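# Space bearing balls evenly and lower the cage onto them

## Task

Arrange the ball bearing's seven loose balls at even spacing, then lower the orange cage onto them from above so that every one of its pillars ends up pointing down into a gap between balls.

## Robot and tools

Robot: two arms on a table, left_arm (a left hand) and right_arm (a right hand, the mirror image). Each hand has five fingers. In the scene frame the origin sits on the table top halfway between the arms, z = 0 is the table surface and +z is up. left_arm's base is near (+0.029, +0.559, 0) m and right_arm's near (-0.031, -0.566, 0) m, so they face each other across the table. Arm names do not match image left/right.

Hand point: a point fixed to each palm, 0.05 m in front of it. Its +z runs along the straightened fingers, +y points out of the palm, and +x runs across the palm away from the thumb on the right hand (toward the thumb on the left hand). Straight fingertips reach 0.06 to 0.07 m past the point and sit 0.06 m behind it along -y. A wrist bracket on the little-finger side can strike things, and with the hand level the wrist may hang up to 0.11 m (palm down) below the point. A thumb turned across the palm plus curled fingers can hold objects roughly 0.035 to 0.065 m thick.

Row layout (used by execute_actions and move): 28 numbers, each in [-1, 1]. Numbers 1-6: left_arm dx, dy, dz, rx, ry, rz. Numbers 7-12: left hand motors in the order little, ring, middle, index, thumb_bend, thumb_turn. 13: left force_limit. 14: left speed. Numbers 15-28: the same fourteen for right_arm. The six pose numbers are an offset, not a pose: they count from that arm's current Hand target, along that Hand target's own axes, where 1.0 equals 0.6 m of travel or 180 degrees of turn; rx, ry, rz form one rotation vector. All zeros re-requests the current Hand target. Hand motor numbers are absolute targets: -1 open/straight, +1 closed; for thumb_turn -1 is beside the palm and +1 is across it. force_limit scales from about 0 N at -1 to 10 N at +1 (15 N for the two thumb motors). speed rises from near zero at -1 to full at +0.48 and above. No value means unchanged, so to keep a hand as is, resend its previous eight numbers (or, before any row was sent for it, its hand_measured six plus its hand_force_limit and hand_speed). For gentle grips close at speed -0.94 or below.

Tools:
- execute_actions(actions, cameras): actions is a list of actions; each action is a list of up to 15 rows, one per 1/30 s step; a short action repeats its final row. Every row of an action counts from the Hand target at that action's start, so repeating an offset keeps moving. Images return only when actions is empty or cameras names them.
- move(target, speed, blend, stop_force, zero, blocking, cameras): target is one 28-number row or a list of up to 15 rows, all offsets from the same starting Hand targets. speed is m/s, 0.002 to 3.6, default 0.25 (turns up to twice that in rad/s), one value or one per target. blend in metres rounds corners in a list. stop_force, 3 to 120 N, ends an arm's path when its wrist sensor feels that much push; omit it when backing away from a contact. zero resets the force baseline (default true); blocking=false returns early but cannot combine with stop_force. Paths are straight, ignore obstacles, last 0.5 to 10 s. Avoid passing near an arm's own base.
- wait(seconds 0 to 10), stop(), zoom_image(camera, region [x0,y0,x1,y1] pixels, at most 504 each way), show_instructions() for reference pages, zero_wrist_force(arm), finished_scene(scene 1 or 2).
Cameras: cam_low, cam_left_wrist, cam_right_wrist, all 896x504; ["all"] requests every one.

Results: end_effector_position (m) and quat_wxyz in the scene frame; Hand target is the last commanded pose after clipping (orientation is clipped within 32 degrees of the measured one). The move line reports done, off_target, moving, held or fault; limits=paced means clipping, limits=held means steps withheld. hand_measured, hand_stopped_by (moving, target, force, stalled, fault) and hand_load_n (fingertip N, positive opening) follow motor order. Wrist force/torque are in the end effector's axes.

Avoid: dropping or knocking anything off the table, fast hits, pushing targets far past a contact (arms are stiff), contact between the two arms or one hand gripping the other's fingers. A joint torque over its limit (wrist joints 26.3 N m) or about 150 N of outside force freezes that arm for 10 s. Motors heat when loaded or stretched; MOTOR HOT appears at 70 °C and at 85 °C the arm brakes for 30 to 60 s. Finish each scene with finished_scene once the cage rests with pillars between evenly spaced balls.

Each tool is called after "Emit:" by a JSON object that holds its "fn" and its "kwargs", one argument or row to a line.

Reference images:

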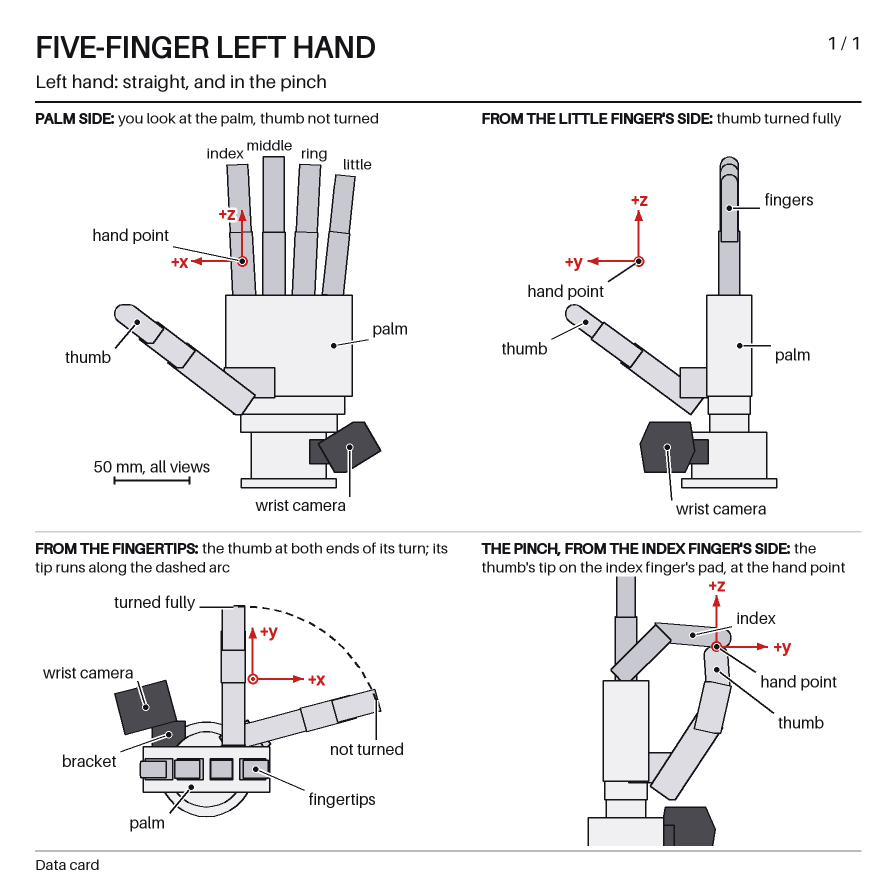

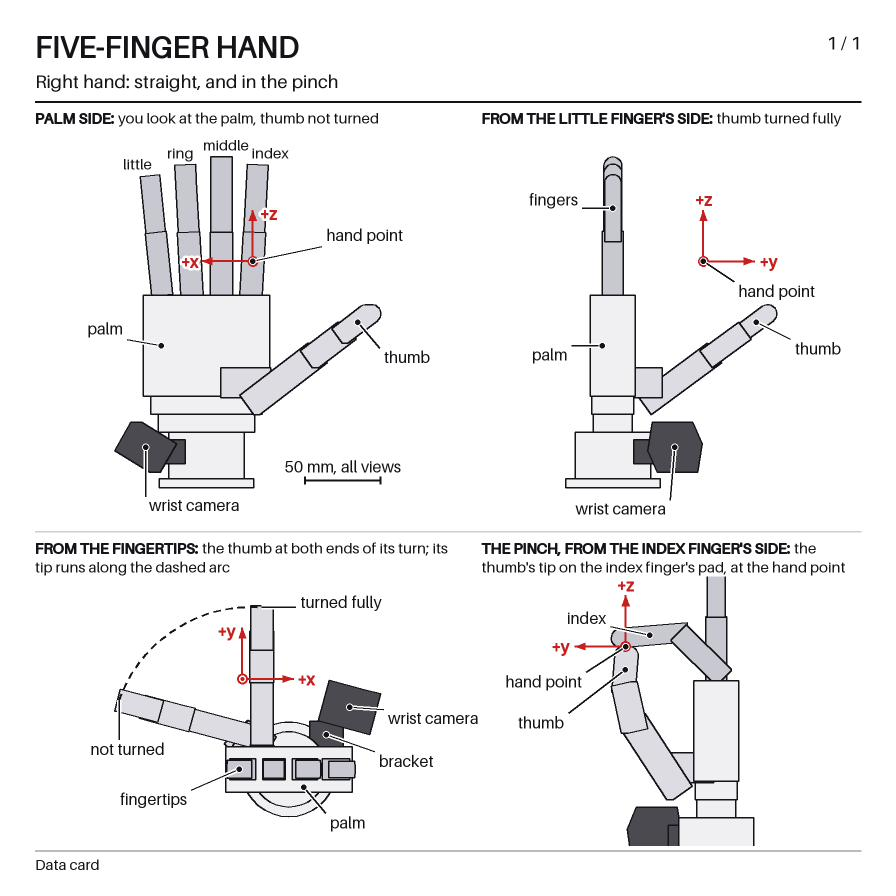

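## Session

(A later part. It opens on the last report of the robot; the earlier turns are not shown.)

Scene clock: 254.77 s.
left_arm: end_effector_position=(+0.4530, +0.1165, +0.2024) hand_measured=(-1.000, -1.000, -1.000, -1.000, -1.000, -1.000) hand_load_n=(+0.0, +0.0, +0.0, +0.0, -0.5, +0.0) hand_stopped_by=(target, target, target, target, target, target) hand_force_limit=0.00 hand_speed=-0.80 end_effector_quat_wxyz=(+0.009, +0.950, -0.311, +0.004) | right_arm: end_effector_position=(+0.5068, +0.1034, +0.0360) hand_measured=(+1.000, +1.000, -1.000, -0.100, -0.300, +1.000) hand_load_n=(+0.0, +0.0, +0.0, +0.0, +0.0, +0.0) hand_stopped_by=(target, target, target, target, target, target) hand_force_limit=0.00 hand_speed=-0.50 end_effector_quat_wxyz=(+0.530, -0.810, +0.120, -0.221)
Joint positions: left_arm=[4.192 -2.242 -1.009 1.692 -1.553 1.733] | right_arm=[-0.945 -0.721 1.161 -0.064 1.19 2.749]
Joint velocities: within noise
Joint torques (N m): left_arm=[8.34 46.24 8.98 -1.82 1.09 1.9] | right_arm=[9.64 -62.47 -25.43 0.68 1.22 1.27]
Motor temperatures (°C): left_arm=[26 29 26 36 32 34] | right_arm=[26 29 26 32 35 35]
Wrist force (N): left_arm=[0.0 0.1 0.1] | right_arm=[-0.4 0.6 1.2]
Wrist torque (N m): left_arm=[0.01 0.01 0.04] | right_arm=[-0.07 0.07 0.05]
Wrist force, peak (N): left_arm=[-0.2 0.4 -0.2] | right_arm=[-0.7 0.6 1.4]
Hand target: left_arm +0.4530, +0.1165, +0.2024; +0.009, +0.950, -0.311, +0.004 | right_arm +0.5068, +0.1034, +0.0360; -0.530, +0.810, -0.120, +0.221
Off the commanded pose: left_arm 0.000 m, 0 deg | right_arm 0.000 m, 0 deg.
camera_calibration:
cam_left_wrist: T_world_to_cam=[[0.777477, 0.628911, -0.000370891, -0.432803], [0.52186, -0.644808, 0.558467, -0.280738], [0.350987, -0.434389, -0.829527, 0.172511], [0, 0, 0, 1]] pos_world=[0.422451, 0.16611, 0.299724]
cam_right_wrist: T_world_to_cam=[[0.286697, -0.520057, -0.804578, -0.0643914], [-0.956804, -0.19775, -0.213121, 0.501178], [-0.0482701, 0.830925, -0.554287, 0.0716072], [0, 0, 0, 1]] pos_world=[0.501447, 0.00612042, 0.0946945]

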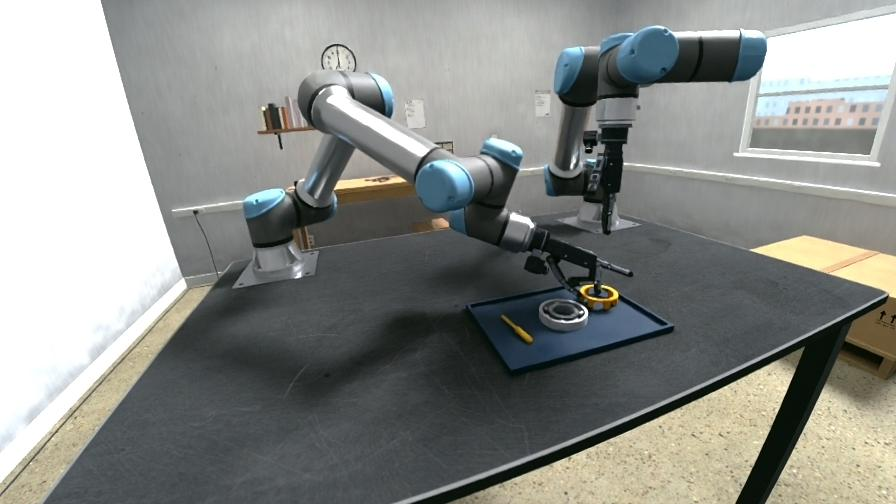

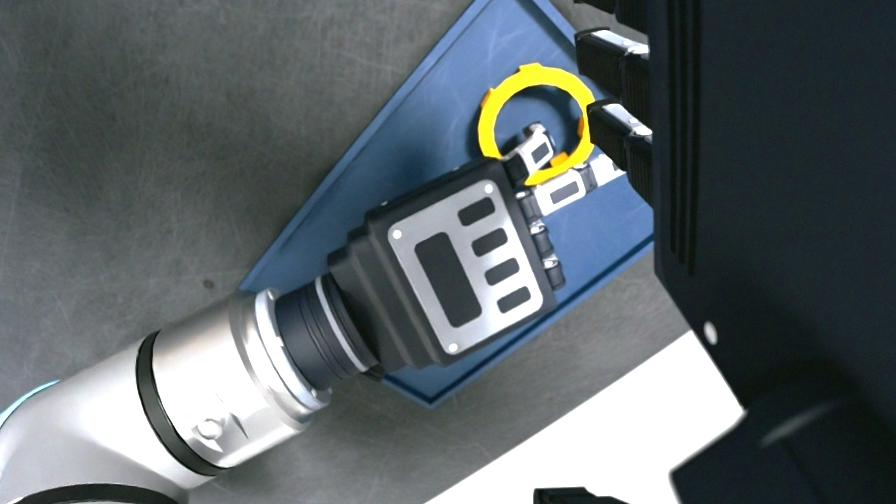

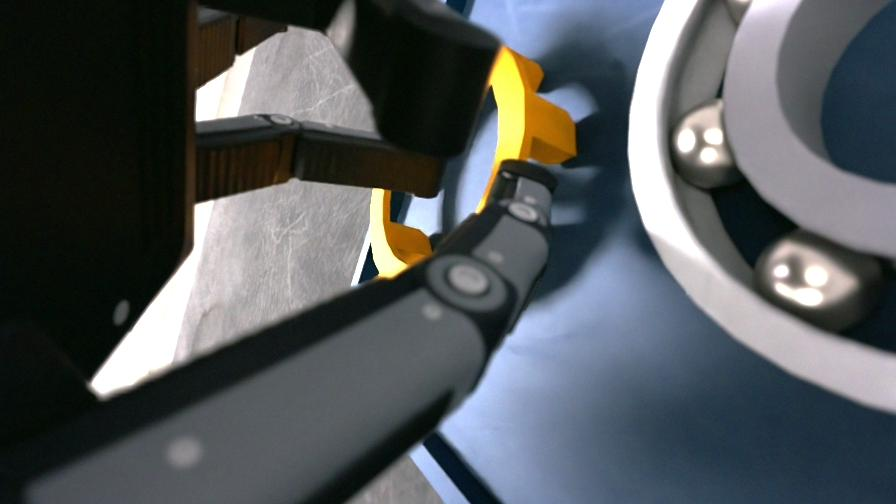

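Emit:
{"fn": "move", "kwargs": {
  "target": [0,0,0,0,0,0,-1,-1,-1,-1,-1,-1,0,-0.8,0.01531,-0.06072,-0.02267,0,0,0,1,1,-1,-0.1,-0.3,1,0,-0.5],
  "speed": 0.1
}}

Emit:
{"fn": "execute_actions", "kwargs": {
  "actions": [
    [[0,0,0,0,0,0,-1,-1,-1,-1,-1,-1,0,-0.8,0,0,0,0,0,0,1,1,0.0,-1,-0.3,1,-0.4,-0.5]]
  ],
  "cameras": ["cam_left_wrist","cam_right_wrist"]
}}

Scene clock: 258.37 s.
left_arm: end_effector_position=(+0.4530, +0.1165, +0.2024) hand_measured=(-1.000, -1.000, -1.000, -1.000, -1.000, -1.000) hand_load_n=(+0.0, +0.0, +0.0, +0.0, +0.0, +0.0) hand_stopped_by=(target, target, target, target, target, target) hand_force_limit=0.00 hand_speed=-0.80 end_effector_quat_wxyz=(+0.009, +0.950, -0.311, +0.004) | right_arm: end_effector_position=(+0.5069, +0.1034, +0.0762) hand_measured=(+1.000, +1.000, -1.000, -0.100, -0.300, +1.000) hand_load_n=(+0.0, +0.0, +0.0, +0.0, +0.0, +0.0) hand_stopped_by=(target, target, target, target, target, target) hand_force_limit=0.00 hand_speed=-0.50 end_effector_quat_wxyz=(+0.530, -0.810, +0.120, -0.221)
Joint positions: left_arm=[4.192 -2.242 -1.009 1.692 -1.553 1.733] | right_arm=[-0.945 -0.761 1.126 0.011 1.19 2.749]
Joint torques (N m): left_arm=[8.16 47.23 8.67 -1.84 0.97 1.86] | right_arm=[9.26 -37.25 -11.93 -1.98 0.9 -0.62]
Wrist force (N): left_arm=[0.3 0.2 0.0] | right_arm=[-0.6 0.8 1.3]
Wrist torque (N m): left_arm=[0.02 -0.04 0.07] | right_arm=[-0.04 0.10 0.04]
Wrist force, peak (N): left_arm=[-0.2 0.6 -0.1] | right_arm=[-0.8 1.7 1.7]
Hand target: left_arm +0.4530, +0.1165, +0.2024; +0.009, +0.950, -0.311, +0.004 | right_arm +0.5068, +0.1034, +0.0760; -0.530, +0.810, -0.120, +0.221
Off the commanded pose: left_arm 0.000 m, 0 deg | right_arm 0.000 m, 0 deg.
move: done

Scene clock: 259.37 s.
left_arm: end_effector_position=(+0.4530, +0.1165, +0.2024) hand_measured=(-1.000, -1.000, -1.000, -1.000, -1.000, -1.000) hand_load_n=(+0.0, +0.0, +0.0, +0.0, +0.0, +0.0) hand_stopped_by=(target, target, target, target, target, target) hand_force_limit=0.00 hand_speed=-0.80 end_effector_quat_wxyz=(+0.009, +0.950, -0.311, +0.004) | right_arm: end_effector_position=(+0.5068, +0.1034, +0.0760) hand_measured=(+1.000, +1.000, +0.000, -1.000, -0.300, +1.000) hand_load_n=(+0.0, +0.0, +0.0, +0.0, +0.0, +0.0) hand_stopped_by=(target, target, target, target, target, target) hand_force_limit=-0.40 hand_speed=-0.50 end_effector_quat_wxyz=(+0.530, -0.810, +0.120, -0.221)
Joint positions: left_arm=[4.192 -2.242 -1.009 1.692 -1.553 1.733] | right_arm=[-0.945 -0.761 1.126 0.011 1.19 2.749]
Joint torques (N m): left_arm=[8.45 47.72 8.17 -1.8 0.96 1.85] | right_arm=[7.97 -36.59 -12.09 0.64 -0.66 -1.39]
Wrist force (N): left_arm=[-0.2 -0.2 -0.1] | right_arm=[-0.5 0.6 1.3]
Wrist torque (N m): left_arm=[-0.02 0.02 0.05] | right_arm=[-0.07 0.08 0.04]
Wrist force, peak (N): left_arm=[-0.3 0.1 -0.2] | right_arm=[-0.4 0.8 1.5]
Hand target: left_arm +0.4530, +0.1165, +0.2024; +0.009, +0.950, -0.311, +0.004 | right_arm +0.5068, +0.1034, +0.0760; -0.530, +0.810, -0.120, +0.221
Off the commanded pose: left_arm 0.000 m, 0 deg | right_arm 0.000 m, 0 deg.
Step readings (end_effector_position of left_arm | right_arm):
0: (+0.4530, +0.1165, +0.2024) | (+0.5069, +0.1034, +0.0762)
1: (+0.4530, +0.1165, +0.2024) | (+0.5068, +0.1034, +0.0762)
2: (+0.4530, +0.1165, +0.2024) | (+0.5068, +0.1034, +0.0762)
4: (+0.4530, +0.1165, +0.2024) | (+0.5068, +0.1034, +0.0761)
8: (+0.4530, +0.1165, +0.2024) | (+0.5068, +0.1034, +0.0761)
15: (+0.4530, +0.1165, +0.2024) | (+0.5068, +0.1034, +0.0760)
camera_calibration:
cam_left_wrist: T_world_to_cam=[[0.777477, 0.628911, -0.000370891, -0.432803], [0.52186, -0.644808, 0.558467, -0.280738], [0.350987, -0.434389, -0.829527, 0.172511], [0, 0, 0, 1]] pos_world=[0.422451, 0.16611, 0.299724]
cam_right_wrist: T_world_to_cam=[[0.286649, -0.520091, -0.804573, -0.0322649], [-0.956824, -0.197644, -0.213132, 0.509692], [-0.0481709, 0.830928, -0.55429, 0.0936735], [0, 0, 0, 1]] pos_world=[0.501447, 0.00612088, 0.134594]
Images, in order (width x height): cam_left_wrist 896x504, cam_right_wrist 896x504.

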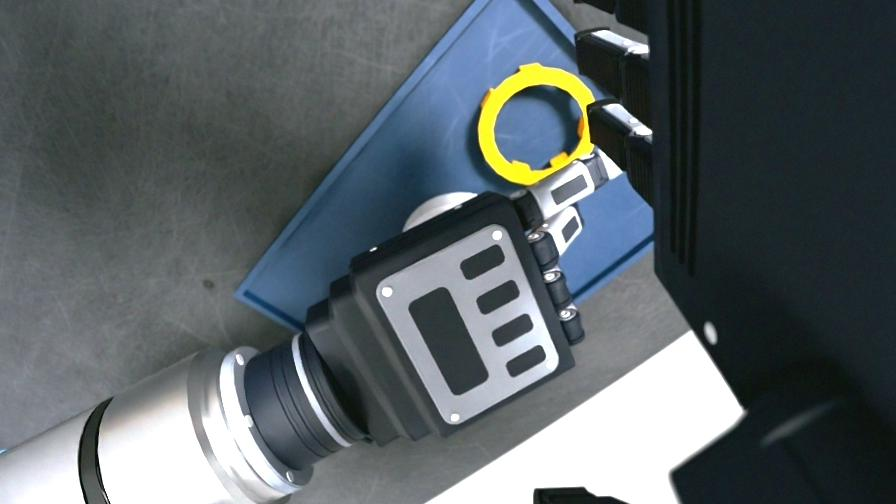

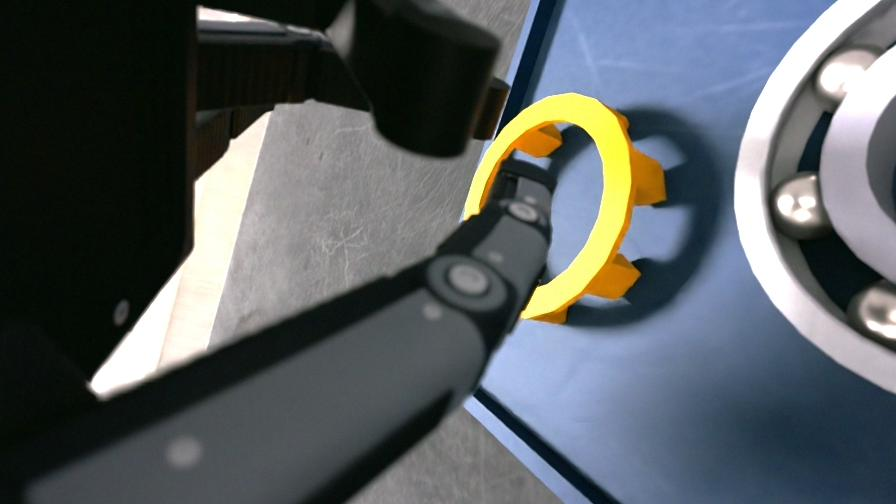

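Emit:
{"fn": "move", "kwargs": {
  "target": [0,0,0,0,0,0,-1,-1,-1,-1,-1,-1,0,-0.8,0,0,0,0,0,0,1,1,0.6,-1,-0.3,1,-0.7,-0.9],
  "cameras": ["cam_left_wrist","cam_right_wrist"]
}}

Emit:
{"fn": "wait", "kwargs": {
  "seconds": 3,
  "cameras": ["cam_right_wrist","cam_left_wrist"]
}}

Emit:
{"fn": "zoom_image", "kwargs": {
  "camera": "cam_right_wrist",
  "region": [400, 60, 700, 360]
}}

Scene clock: 260.80 s.
left_arm: end_effector_position=(+0.4530, +0.1165, +0.2024) hand_measured=(-1.000, -1.000, -1.000, -1.000, -1.000, -1.000) hand_load_n=(+0.5, +0.0, +0.0, +0.0, -0.5, +0.0) hand_stopped_by=(target, target, target, target, target, target) hand_force_limit=0.00 hand_speed=-0.80 end_effector_quat_wxyz=(+0.009, +0.950, -0.311, +0.004) | right_arm: end_effector_position=(+0.5068, +0.1034, +0.0760) hand_measured=(+1.000, +1.000, +0.288, -1.000, -0.300, +1.000) hand_load_n=(+0.0, +0.0, +3.5, +0.0, +1.0, +0.5) hand_stopped_by=(target, target, force, target, target, target) hand_force_limit=-0.70 hand_speed=-0.90 end_effector_quat_wxyz=(+0.530, -0.810, +0.120, -0.221)
Joint positions: left_arm=[4.192 -2.242 -1.009 1.692 -1.553 1.733] | right_arm=[-0.945 -0.761 1.126 0.011 1.19 2.749]
Joint torques (N m): left_arm=[8.32 48.15 9.07 -1.9 1.09 1.89] | right_arm=[3.92 -36 -12.27 0.29 -1.12 -1.38]
Wrist force (N): left_arm=[-0.1 0.2 -0.2] | right_arm=[-0.5 0.6 1.4]
Wrist torque (N m): left_arm=[0.04 0.01 0.05] | right_arm=[-0.07 0.08 0.04]
Wrist force, peak (N): left_arm=[-0.3 0.2 -0.3] | right_arm=[-0.3 0.7 1.6]
Hand target: left_arm +0.4530, +0.1165, +0.2024; +0.009, +0.950, -0.311, +0.004 | right_arm +0.5068, +0.1034, +0.0760; -0.530, +0.810, -0.120, +0.221
Off the commanded pose: left_arm 0.000 m, 0 deg | right_arm 0.000 m, 0 deg.
move: done
camera_calibration:
cam_left_wrist: T_world_to_cam=[[0.777477, 0.628911, -0.000370891, -0.432803], [0.52186, -0.644808, 0.558467, -0.280738], [0.350987, -0.434389, -0.829527, 0.172511], [0, 0, 0, 1]] pos_world=[0.422451, 0.16611, 0.299724]
cam_right_wrist: T_world_to_cam=[[0.286697, -0.520057, -0.804578, -0.0322888], [-0.956804, -0.19775, -0.213121, 0.509681], [-0.0482701, 0.830925, -0.554287, 0.0937233], [0, 0, 0, 1]] pos_world=[0.501447, 0.00612042, 0.134594]
Images, in order (width x height): cam_left_wrist 896x504, cam_right_wrist 896x504.

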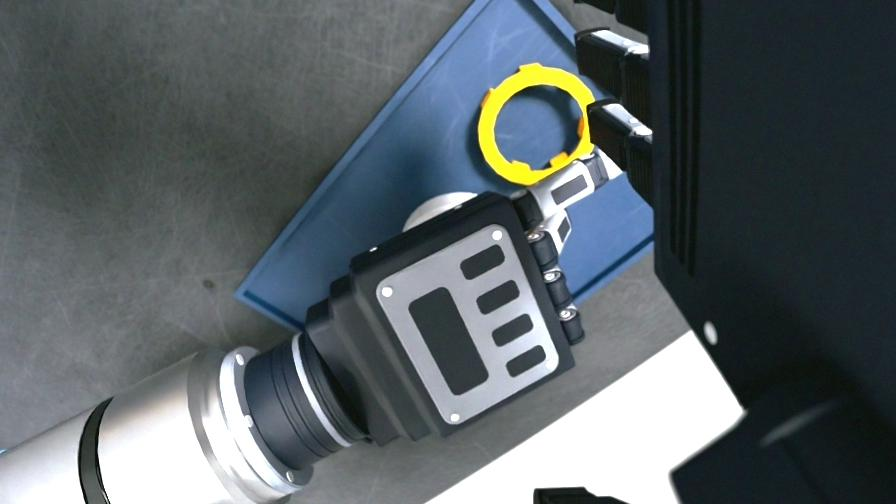

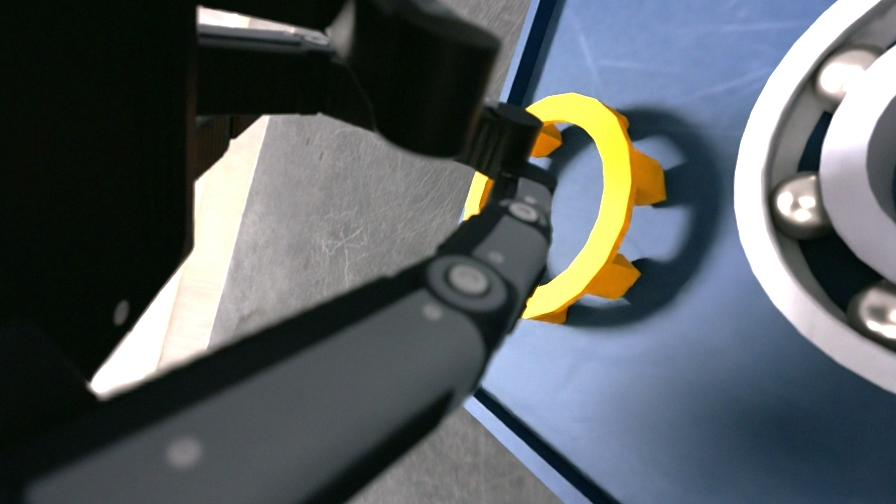

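Scene clock: 263.80 s.
left_arm: end_effector_position=(+0.4530, +0.1165, +0.2024) hand_measured=(-1.000, -1.000, -1.000, -1.000, -1.000, -1.000) hand_load_n=(+0.0, +0.0, +0.0, +0.0, +0.0, +0.0) hand_stopped_by=(target, target, target, target, target, target) hand_force_limit=0.00 hand_speed=-0.80 end_effector_quat_wxyz=(+0.009, +0.950, -0.311, +0.004) | right_arm: end_effector_position=(+0.5068, +0.1034, +0.0760) hand_measured=(+1.000, +1.000, +0.288, -1.000, -0.300, +1.000) hand_load_n=(+0.0, +0.0, +3.5, +0.0, +1.0, +0.0) hand_stopped_by=(target, target, force, target, target, target) hand_force_limit=-0.70 hand_speed=-0.90 end_effector_quat_wxyz=(+0.530, -0.810, +0.120, -0.221)
Joint positions: left_arm=[4.192 -2.242 -1.009 1.692 -1.553 1.733] | right_arm=[-0.945 -0.761 1.126 0.011 1.19 2.749]
Joint torques (N m): left_arm=[8.2 48.42 8.96 -1.94 1.03 1.86] | right_arm=[-0.91 -37.35 -15.62 0.36 -0.93 -1.37]
Wrist force (N): left_arm=[0.0 0.1 0.0] | right_arm=[-0.6 0.7 1.4]
Wrist torque (N m): left_arm=[0.01 -0.01 0.04] | right_arm=[-0.05 0.10 0.03]
Wrist force, peak (N): left_arm=[0.1 0.5 0.0] | right_arm=[-0.4 0.8 1.5]
Hand target: left_arm +0.4530, +0.1165, +0.2024; +0.009, +0.950, -0.311, +0.004 | right_arm +0.5068, +0.1034, +0.0760; -0.530, +0.810, -0.120, +0.221
Off the commanded pose: left_arm 0.000 m, 0 deg | right_arm 0.000 m, 0 deg.
wait: 3.00 s; at rest by 0.17 s
camera_calibration:
cam_left_wrist: T_world_to_cam=[[0.777477, 0.628911, -0.000370891, -0.432803], [0.52186, -0.644808, 0.558467, -0.280738], [0.350987, -0.434389, -0.829527, 0.172511], [0, 0, 0, 1]] pos_world=[0.422451, 0.16611, 0.299724]
cam_right_wrist: T_world_to_cam=[[0.286697, -0.520057, -0.804578, -0.0322888], [-0.956804, -0.19775, -0.213121, 0.509681], [-0.0482701, 0.830925, -0.554287, 0.0937233], [0, 0, 0, 1]] pos_world=[0.501447, 0.00612042, 0.134594]
Images, in order (width x height): cam_left_wrist 896x504, cam_right_wrist 896x504.

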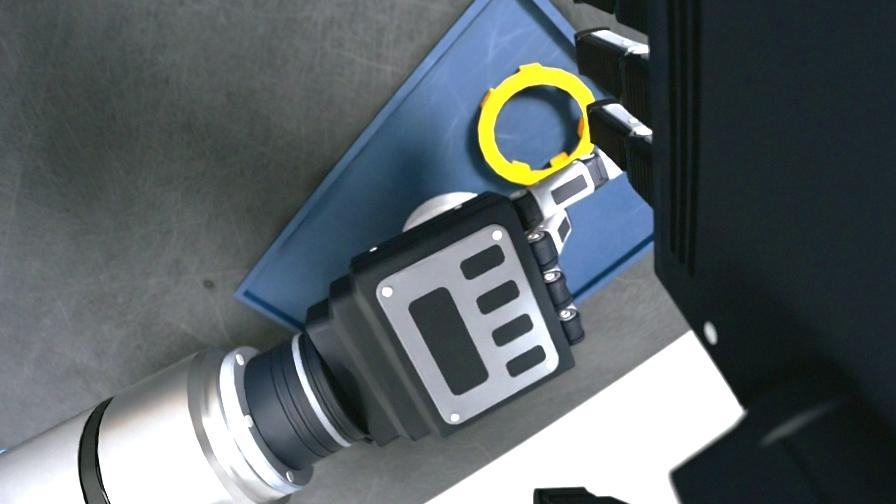

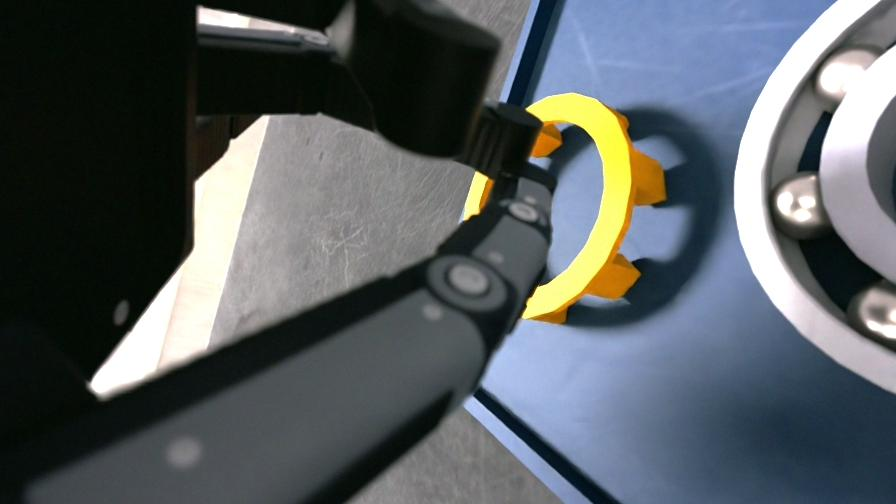

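Scaled by 1.680.

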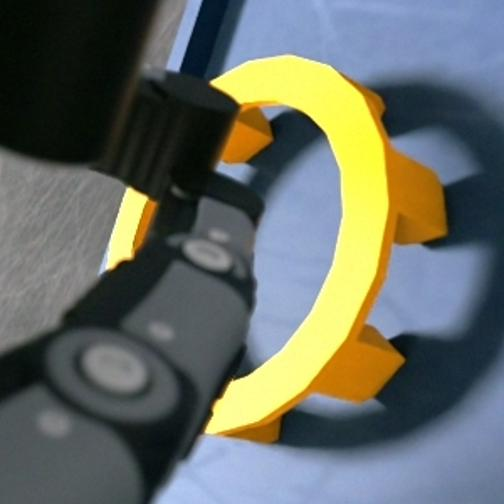

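Emit:
{"fn": "move", "kwargs": {
  "target": [0,0,0,0,0,0,-1,-1,-1,-1,-1,-1,0,-0.8,-0.02612,-0.00558,-0.00268,0.00214,-0.02182,0.07056,1,1,-0.1,-1,-0.3,1,-0.4,-0.5],
  "speed": 0.1,
  "cameras": ["cam_left_wrist","cam_right_wrist","cam_low"]
}}

Emit:
{"fn": "zoom_image", "kwargs": {
  "camera": "cam_right_wrist",
  "region": [400, 60, 700, 360]
}}

Emit:
{"fn": "zoom_image", "kwargs": {
  "camera": "cam_left_wrist",
  "region": [440, 50, 620, 200]
}}

Scene clock: 269.47 s.
left_arm: end_effector_position=(+0.4530, +0.1165, +0.2024) hand_measured=(-1.000, -1.000, -1.000, -1.000, -1.000, -1.000) hand_load_n=(+0.0, +0.0, +0.0, +0.0, +0.0, +0.0) hand_stopped_by=(target, target, target, target, target, target) hand_force_limit=0.00 hand_speed=-0.80 end_effector_quat_wxyz=(+0.009, +0.950, -0.311, +0.004) | right_arm: end_effector_position=(+0.4923, +0.1101, +0.0759) hand_measured=(+1.000, +1.000, -0.100, -1.000, -0.300, +1.000) hand_load_n=(+0.0, +0.0, +0.0, -0.5, +0.5, +0.0) hand_stopped_by=(target, target, target, target, target, target) hand_force_limit=-0.40 hand_speed=-0.50 end_effector_quat_wxyz=(+0.558, -0.797, +0.190, -0.134)
Joint positions: left_arm=[4.192 -2.242 -1.009 1.692 -1.553 1.733] | right_arm=[-0.967 -0.745 1.112 0.028 1.102 2.955]
Joint torques (N m): left_arm=[8.02 49.46 8.77 -2.06 0.95 1.77] | right_arm=[6.49 -54.16 -13.78 -0.95 1.11 -0.26]
Wrist force (N): left_arm=[0.1 0.2 -0.2] | right_arm=[-0.1 0.7 1.2]
Wrist torque (N m): left_arm=[0.04 -0.03 0.05] | right_arm=[-0.07 0.07 0.09]
Wrist force, peak (N): left_arm=[-0.1 0.4 -0.4] | right_arm=[-0.1 0.8 1.5]
Hand target: left_arm +0.4530, +0.1165, +0.2024; +0.009, +0.950, -0.311, +0.004 | right_arm +0.4922, +0.1102, +0.0760; -0.558, +0.797, -0.190, +0.133
Off the commanded pose: left_arm 0.000 m, 0 deg | right_arm 0.000 m, 0 deg.
move: done
camera_calibration:
cam_left_wrist: T_world_to_cam=[[0.777477, 0.628911, -0.000370891, -0.432803], [0.52186, -0.644808, 0.558467, -0.280738], [0.350987, -0.434389, -0.829527, 0.172511], [0, 0, 0, 1]] pos_world=[0.422451, 0.16611, 0.299724]
cam_right_wrist: T_world_to_cam=[[0.107148, -0.427704, -0.897546, 0.0605951], [-0.984362, -0.172593, -0.0352665, 0.49449], [-0.139827, 0.887289, -0.439508, 0.117567], [0, 0, 0, 1]] pos_world=[0.496703, 0.00694684, 0.123497]

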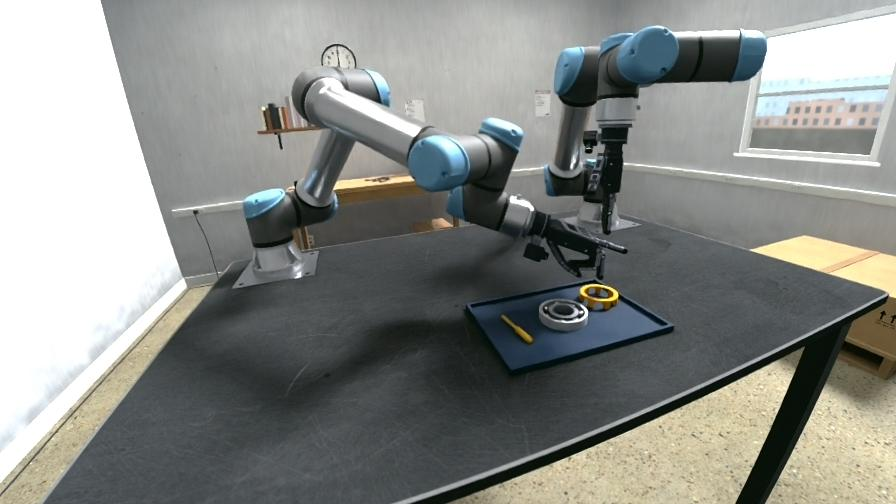

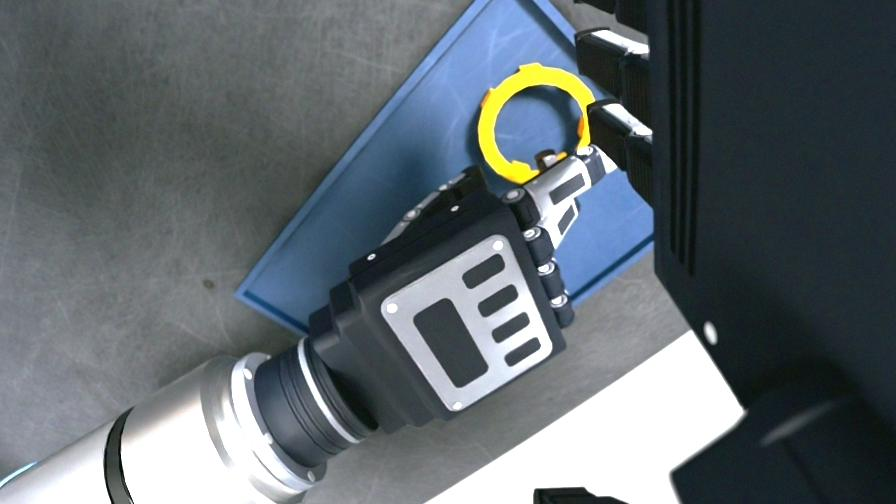

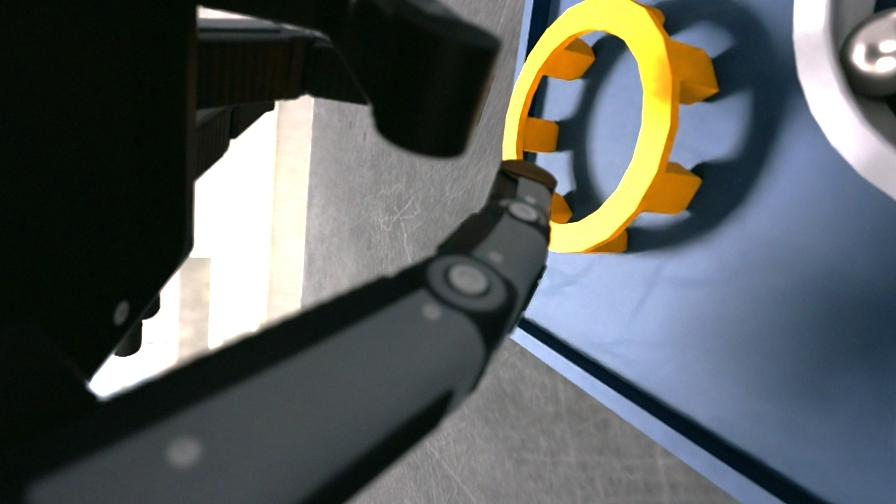

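Scaled by 1.680.

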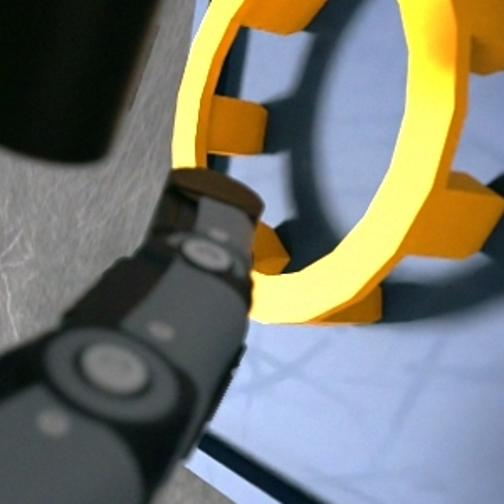

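Scaled by 2.800.

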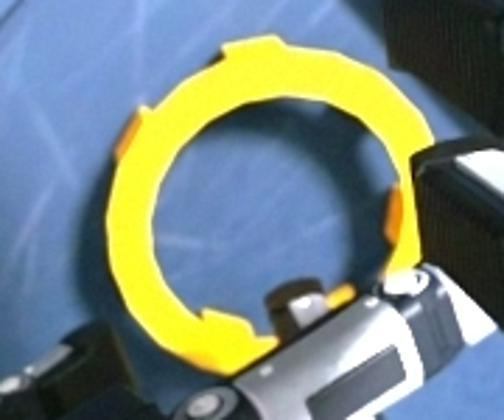

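Emit:
{"fn": "zoom_image", "kwargs": {
  "camera": "cam_right_wrist",
  "region": [480, 0, 760, 280]
}}

Emit:
{"fn": "zoom_image", "kwargs": {
  "camera": "cam_low",
  "region": [530, 220, 650, 320]
}}

Emit:
{"fn": "zoom_image", "kwargs": {
  "camera": "cam_left_wrist",
  "region": [380, 100, 580, 260]
}}

Scaled by 1.800.

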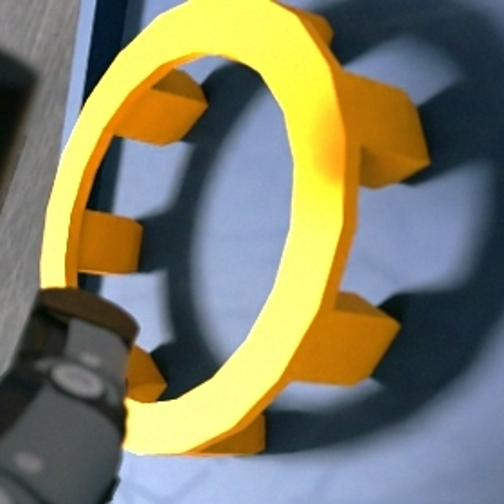

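Scaled by 4.200.

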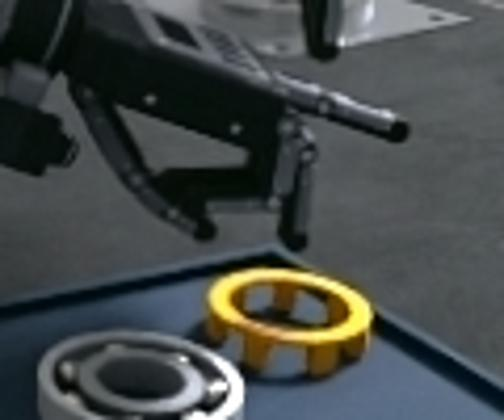

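Scaled by 2.520.

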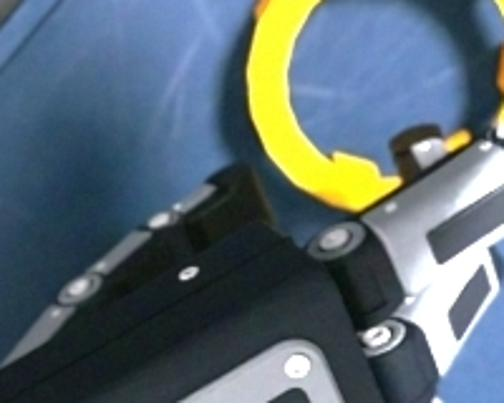

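Emit:
{"fn": "execute_actions", "kwargs": {
  "actions": [
    [[0,0,0,0,0,0,-1,-1,-1,-1,-1,-1,0,-0.8,0,0,0,0,0,0,1,1,-1,-0.1,-0.3,0.7,-0.4,-0.5]]
  ]
}}

Emit:
{"fn": "move", "kwargs": {
  "target": [0,0,0,0,0,0,-1,-1,-1,-1,-1,-1,0,-0.8,0,0,0,0,0,0,1,1,-1,0.6,-0.3,0.7,-0.7,-0.9],
  "cameras": ["cam_left_wrist","cam_right_wrist","cam_low"]
}}

Emit:
{"fn": "zoom_image", "kwargs": {
  "camera": "cam_right_wrist",
  "region": [400, 60, 700, 360]
}}

Emit:
{"fn": "zoom_image", "kwargs": {
  "camera": "cam_left_wrist",
  "region": [440, 100, 580, 220]
}}

Emit:
{"fn": "zoom_image", "kwargs": {
  "camera": "cam_low",
  "region": [550, 230, 630, 310]
}}

Scene clock: 273.30 s.
left_arm: end_effector_position=(+0.4530, +0.1165, +0.2024) hand_measured=(-1.000, -1.000, -1.000, -1.000, -1.000, -1.000) hand_load_n=(+0.0, +0.0, +0.0, +0.0, +0.0, +0.0) hand_stopped_by=(target, target, target, target, target, target) hand_force_limit=0.00 hand_speed=-0.80 end_effector_quat_wxyz=(+0.009, +0.950, -0.311, +0.004) | right_arm: end_effector_position=(+0.4922, +0.1102, +0.0760) hand_measured=(+1.000, +1.000, -1.000, -0.100, -0.300, +0.700) hand_load_n=(+0.0, +0.0, +0.0, +0.0, +0.5, +0.0) hand_stopped_by=(target, target, target, target, target, target) hand_force_limit=-0.40 hand_speed=-0.50 end_effector_quat_wxyz=(+0.558, -0.797, +0.190, -0.133)
Joint positions: left_arm=[4.192 -2.242 -1.009 1.692 -1.553 1.733] | right_arm=[-0.967 -0.745 1.112 0.028 1.102 2.956]
Joint torques (N m): left_arm=[8.25 50.68 9.1 -2.23 0.98 1.74] | right_arm=[12.1 -62.61 -10.6 -1.01 -1.17 0.98]
Wrist force (N): left_arm=[0.0 0.1 -0.2] | right_arm=[-0.3 0.7 1.3]
Wrist torque (N m): left_arm=[0.01 -0.01 0.06] | right_arm=[-0.07 0.10 0.08]
Wrist force, peak (N): left_arm=[-0.1 0.6 0.4] | right_arm=[-0.2 0.7 1.6]
Hand target: left_arm +0.4530, +0.1165, +0.2024; +0.009, +0.950, -0.311, +0.004 | right_arm +0.4922, +0.1102, +0.0760; -0.558, +0.797, -0.190, +0.133
Off the commanded pose: left_arm 0.000 m, 0 deg | right_arm 0.000 m, 0 deg.
Step readings (end_effector_position of left_arm | right_arm):
0: (+0.4530, +0.1165, +0.2024) | (+0.4922, +0.1102, +0.0760)
1: (+0.4530, +0.1165, +0.2024) | (+0.4922, +0.1102, +0.0760)
2: (+0.4530, +0.1165, +0.2024) | (+0.4922, +0.1102, +0.0760)
4: (+0.4530, +0.1165, +0.2024) | (+0.4922, +0.1102, +0.0760)
8: (+0.4530, +0.1165, +0.2024) | (+0.4922, +0.1102, +0.0760)
15: (+0.4530, +0.1165, +0.2024) | (+0.4922, +0.1102, +0.0760)

Scene clock: 275.13 s.
left_arm: end_effector_position=(+0.4530, +0.1165, +0.2024) hand_measured=(-1.000, -1.000, -1.000, -1.000, -1.000, -1.000) hand_load_n=(+0.0, +0.0, +0.0, +0.0, +0.0, +0.0) hand_stopped_by=(target, target, target, target, target, target) hand_force_limit=0.00 hand_speed=-0.80 end_effector_quat_wxyz=(+0.009, +0.950, -0.311, +0.004) | right_arm: end_effector_position=(+0.4922, +0.1102, +0.0760) hand_measured=(+1.000, +1.000, -1.000, +0.336, -0.300, +0.700) hand_load_n=(+0.0, +0.0, +0.0, +2.5, +2.0, -0.5) hand_stopped_by=(target, target, target, force, target, target) hand_force_limit=-0.70 hand_speed=-0.90 end_effector_quat_wxyz=(+0.558, -0.797, +0.190, -0.133)
Joint positions: left_arm=[4.192 -2.242 -1.009 1.692 -1.553 1.733] | right_arm=[-0.967 -0.745 1.112 0.028 1.102 2.956]
Joint torques (N m): left_arm=[8.06 51.03 9.18 -2.28 1.13 1.75] | right_arm=[11.78 -62.38 -12.18 -1.16 -0.66 0.4]
Wrist force (N): left_arm=[0.1 0.3 -0.2] | right_arm=[-0.1 0.5 1.5]
Wrist torque (N m): left_arm=[0.05 -0.02 0.05] | right_arm=[-0.11 0.07 0.09]
Wrist force, peak (N): left_arm=[-0.1 0.5 -0.2] | right_arm=[-0.1 0.8 1.5]
Hand target: left_arm +0.4530, +0.1165, +0.2024; +0.009, +0.950, -0.311, +0.004 | right_arm +0.4922, +0.1102, +0.0760; -0.558, +0.797, -0.190, +0.133
Off the commanded pose: left_arm 0.000 m, 0 deg | right_arm 0.000 m, 0 deg.
move: done
camera_calibration:
cam_left_wrist: T_world_to_cam=[[0.777477, 0.628911, -0.000370891, -0.432803], [0.52186, -0.644808, 0.558467, -0.280738], [0.350987, -0.434389, -0.829527, 0.172511], [0, 0, 0, 1]] pos_world=[0.422451, 0.16611, 0.299724]
cam_right_wrist: T_world_to_cam=[[0.107121, -0.427578, -0.897609, 0.0607266], [-0.984352, -0.172659, -0.0352265, 0.494287], [-0.139918, 0.887336, -0.439383, 0.117613], [0, 0, 0, 1]] pos_world=[0.496503, 0.00694645, 0.123598]

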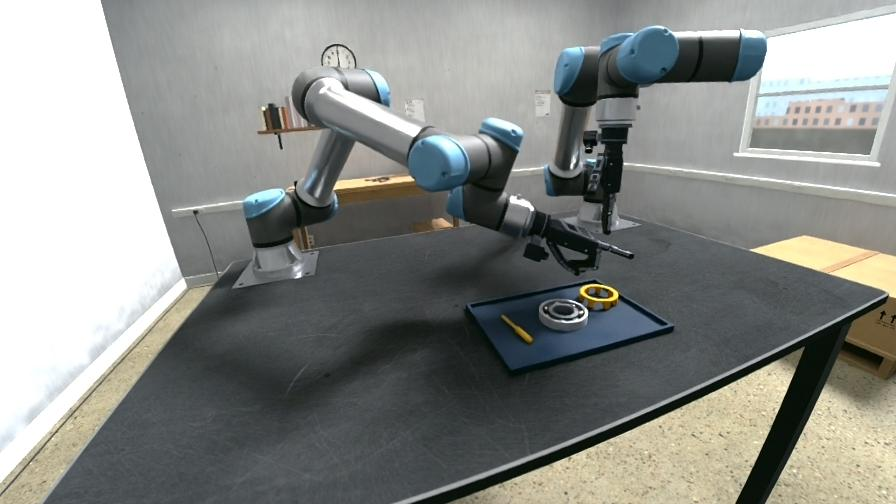

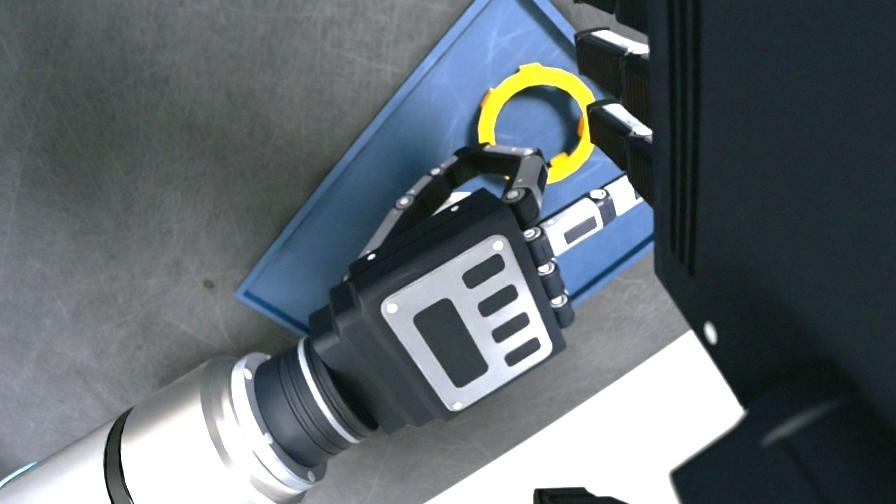

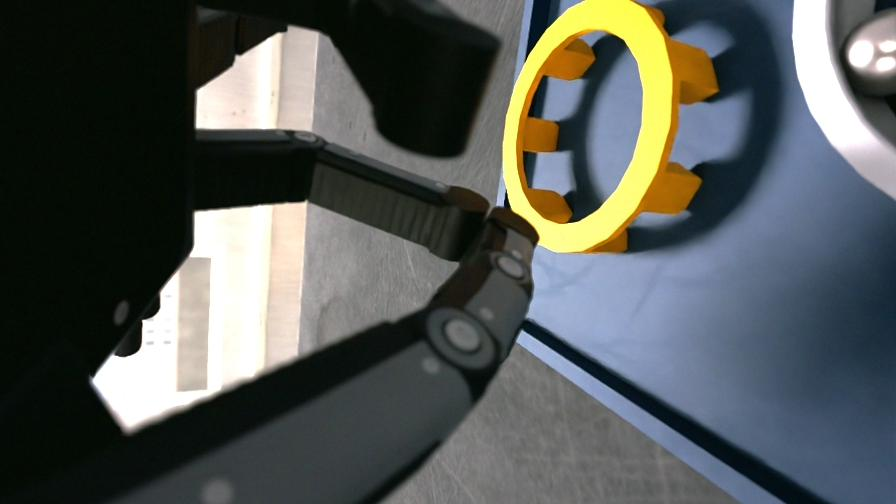

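Scaled by 1.680.

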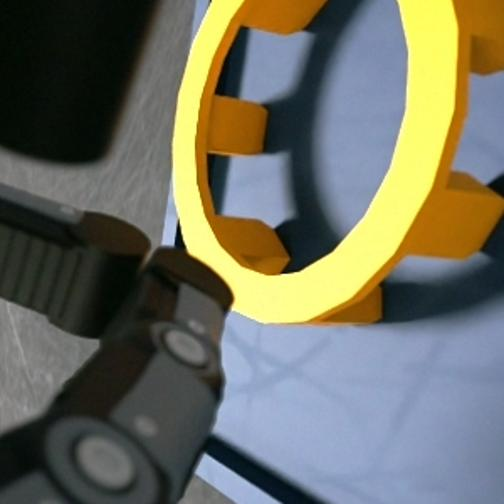

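Scaled by 3.600.

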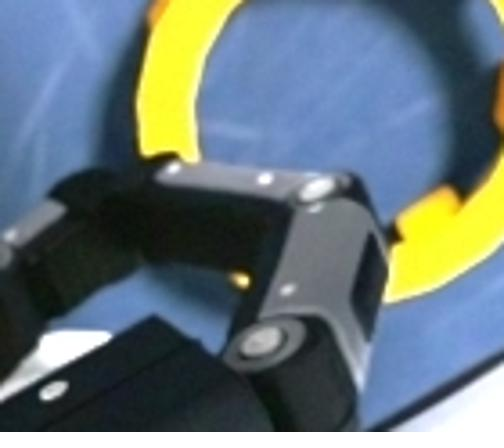

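Scaled by 6.300.

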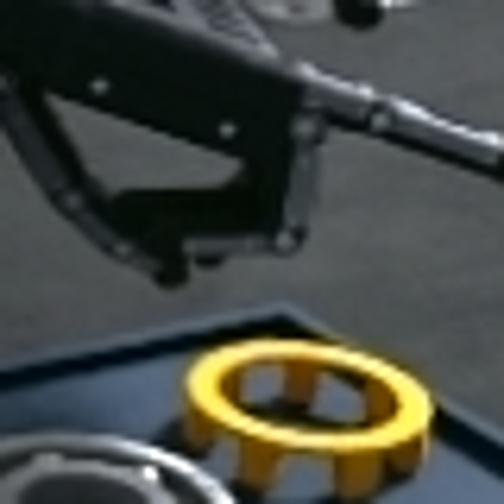

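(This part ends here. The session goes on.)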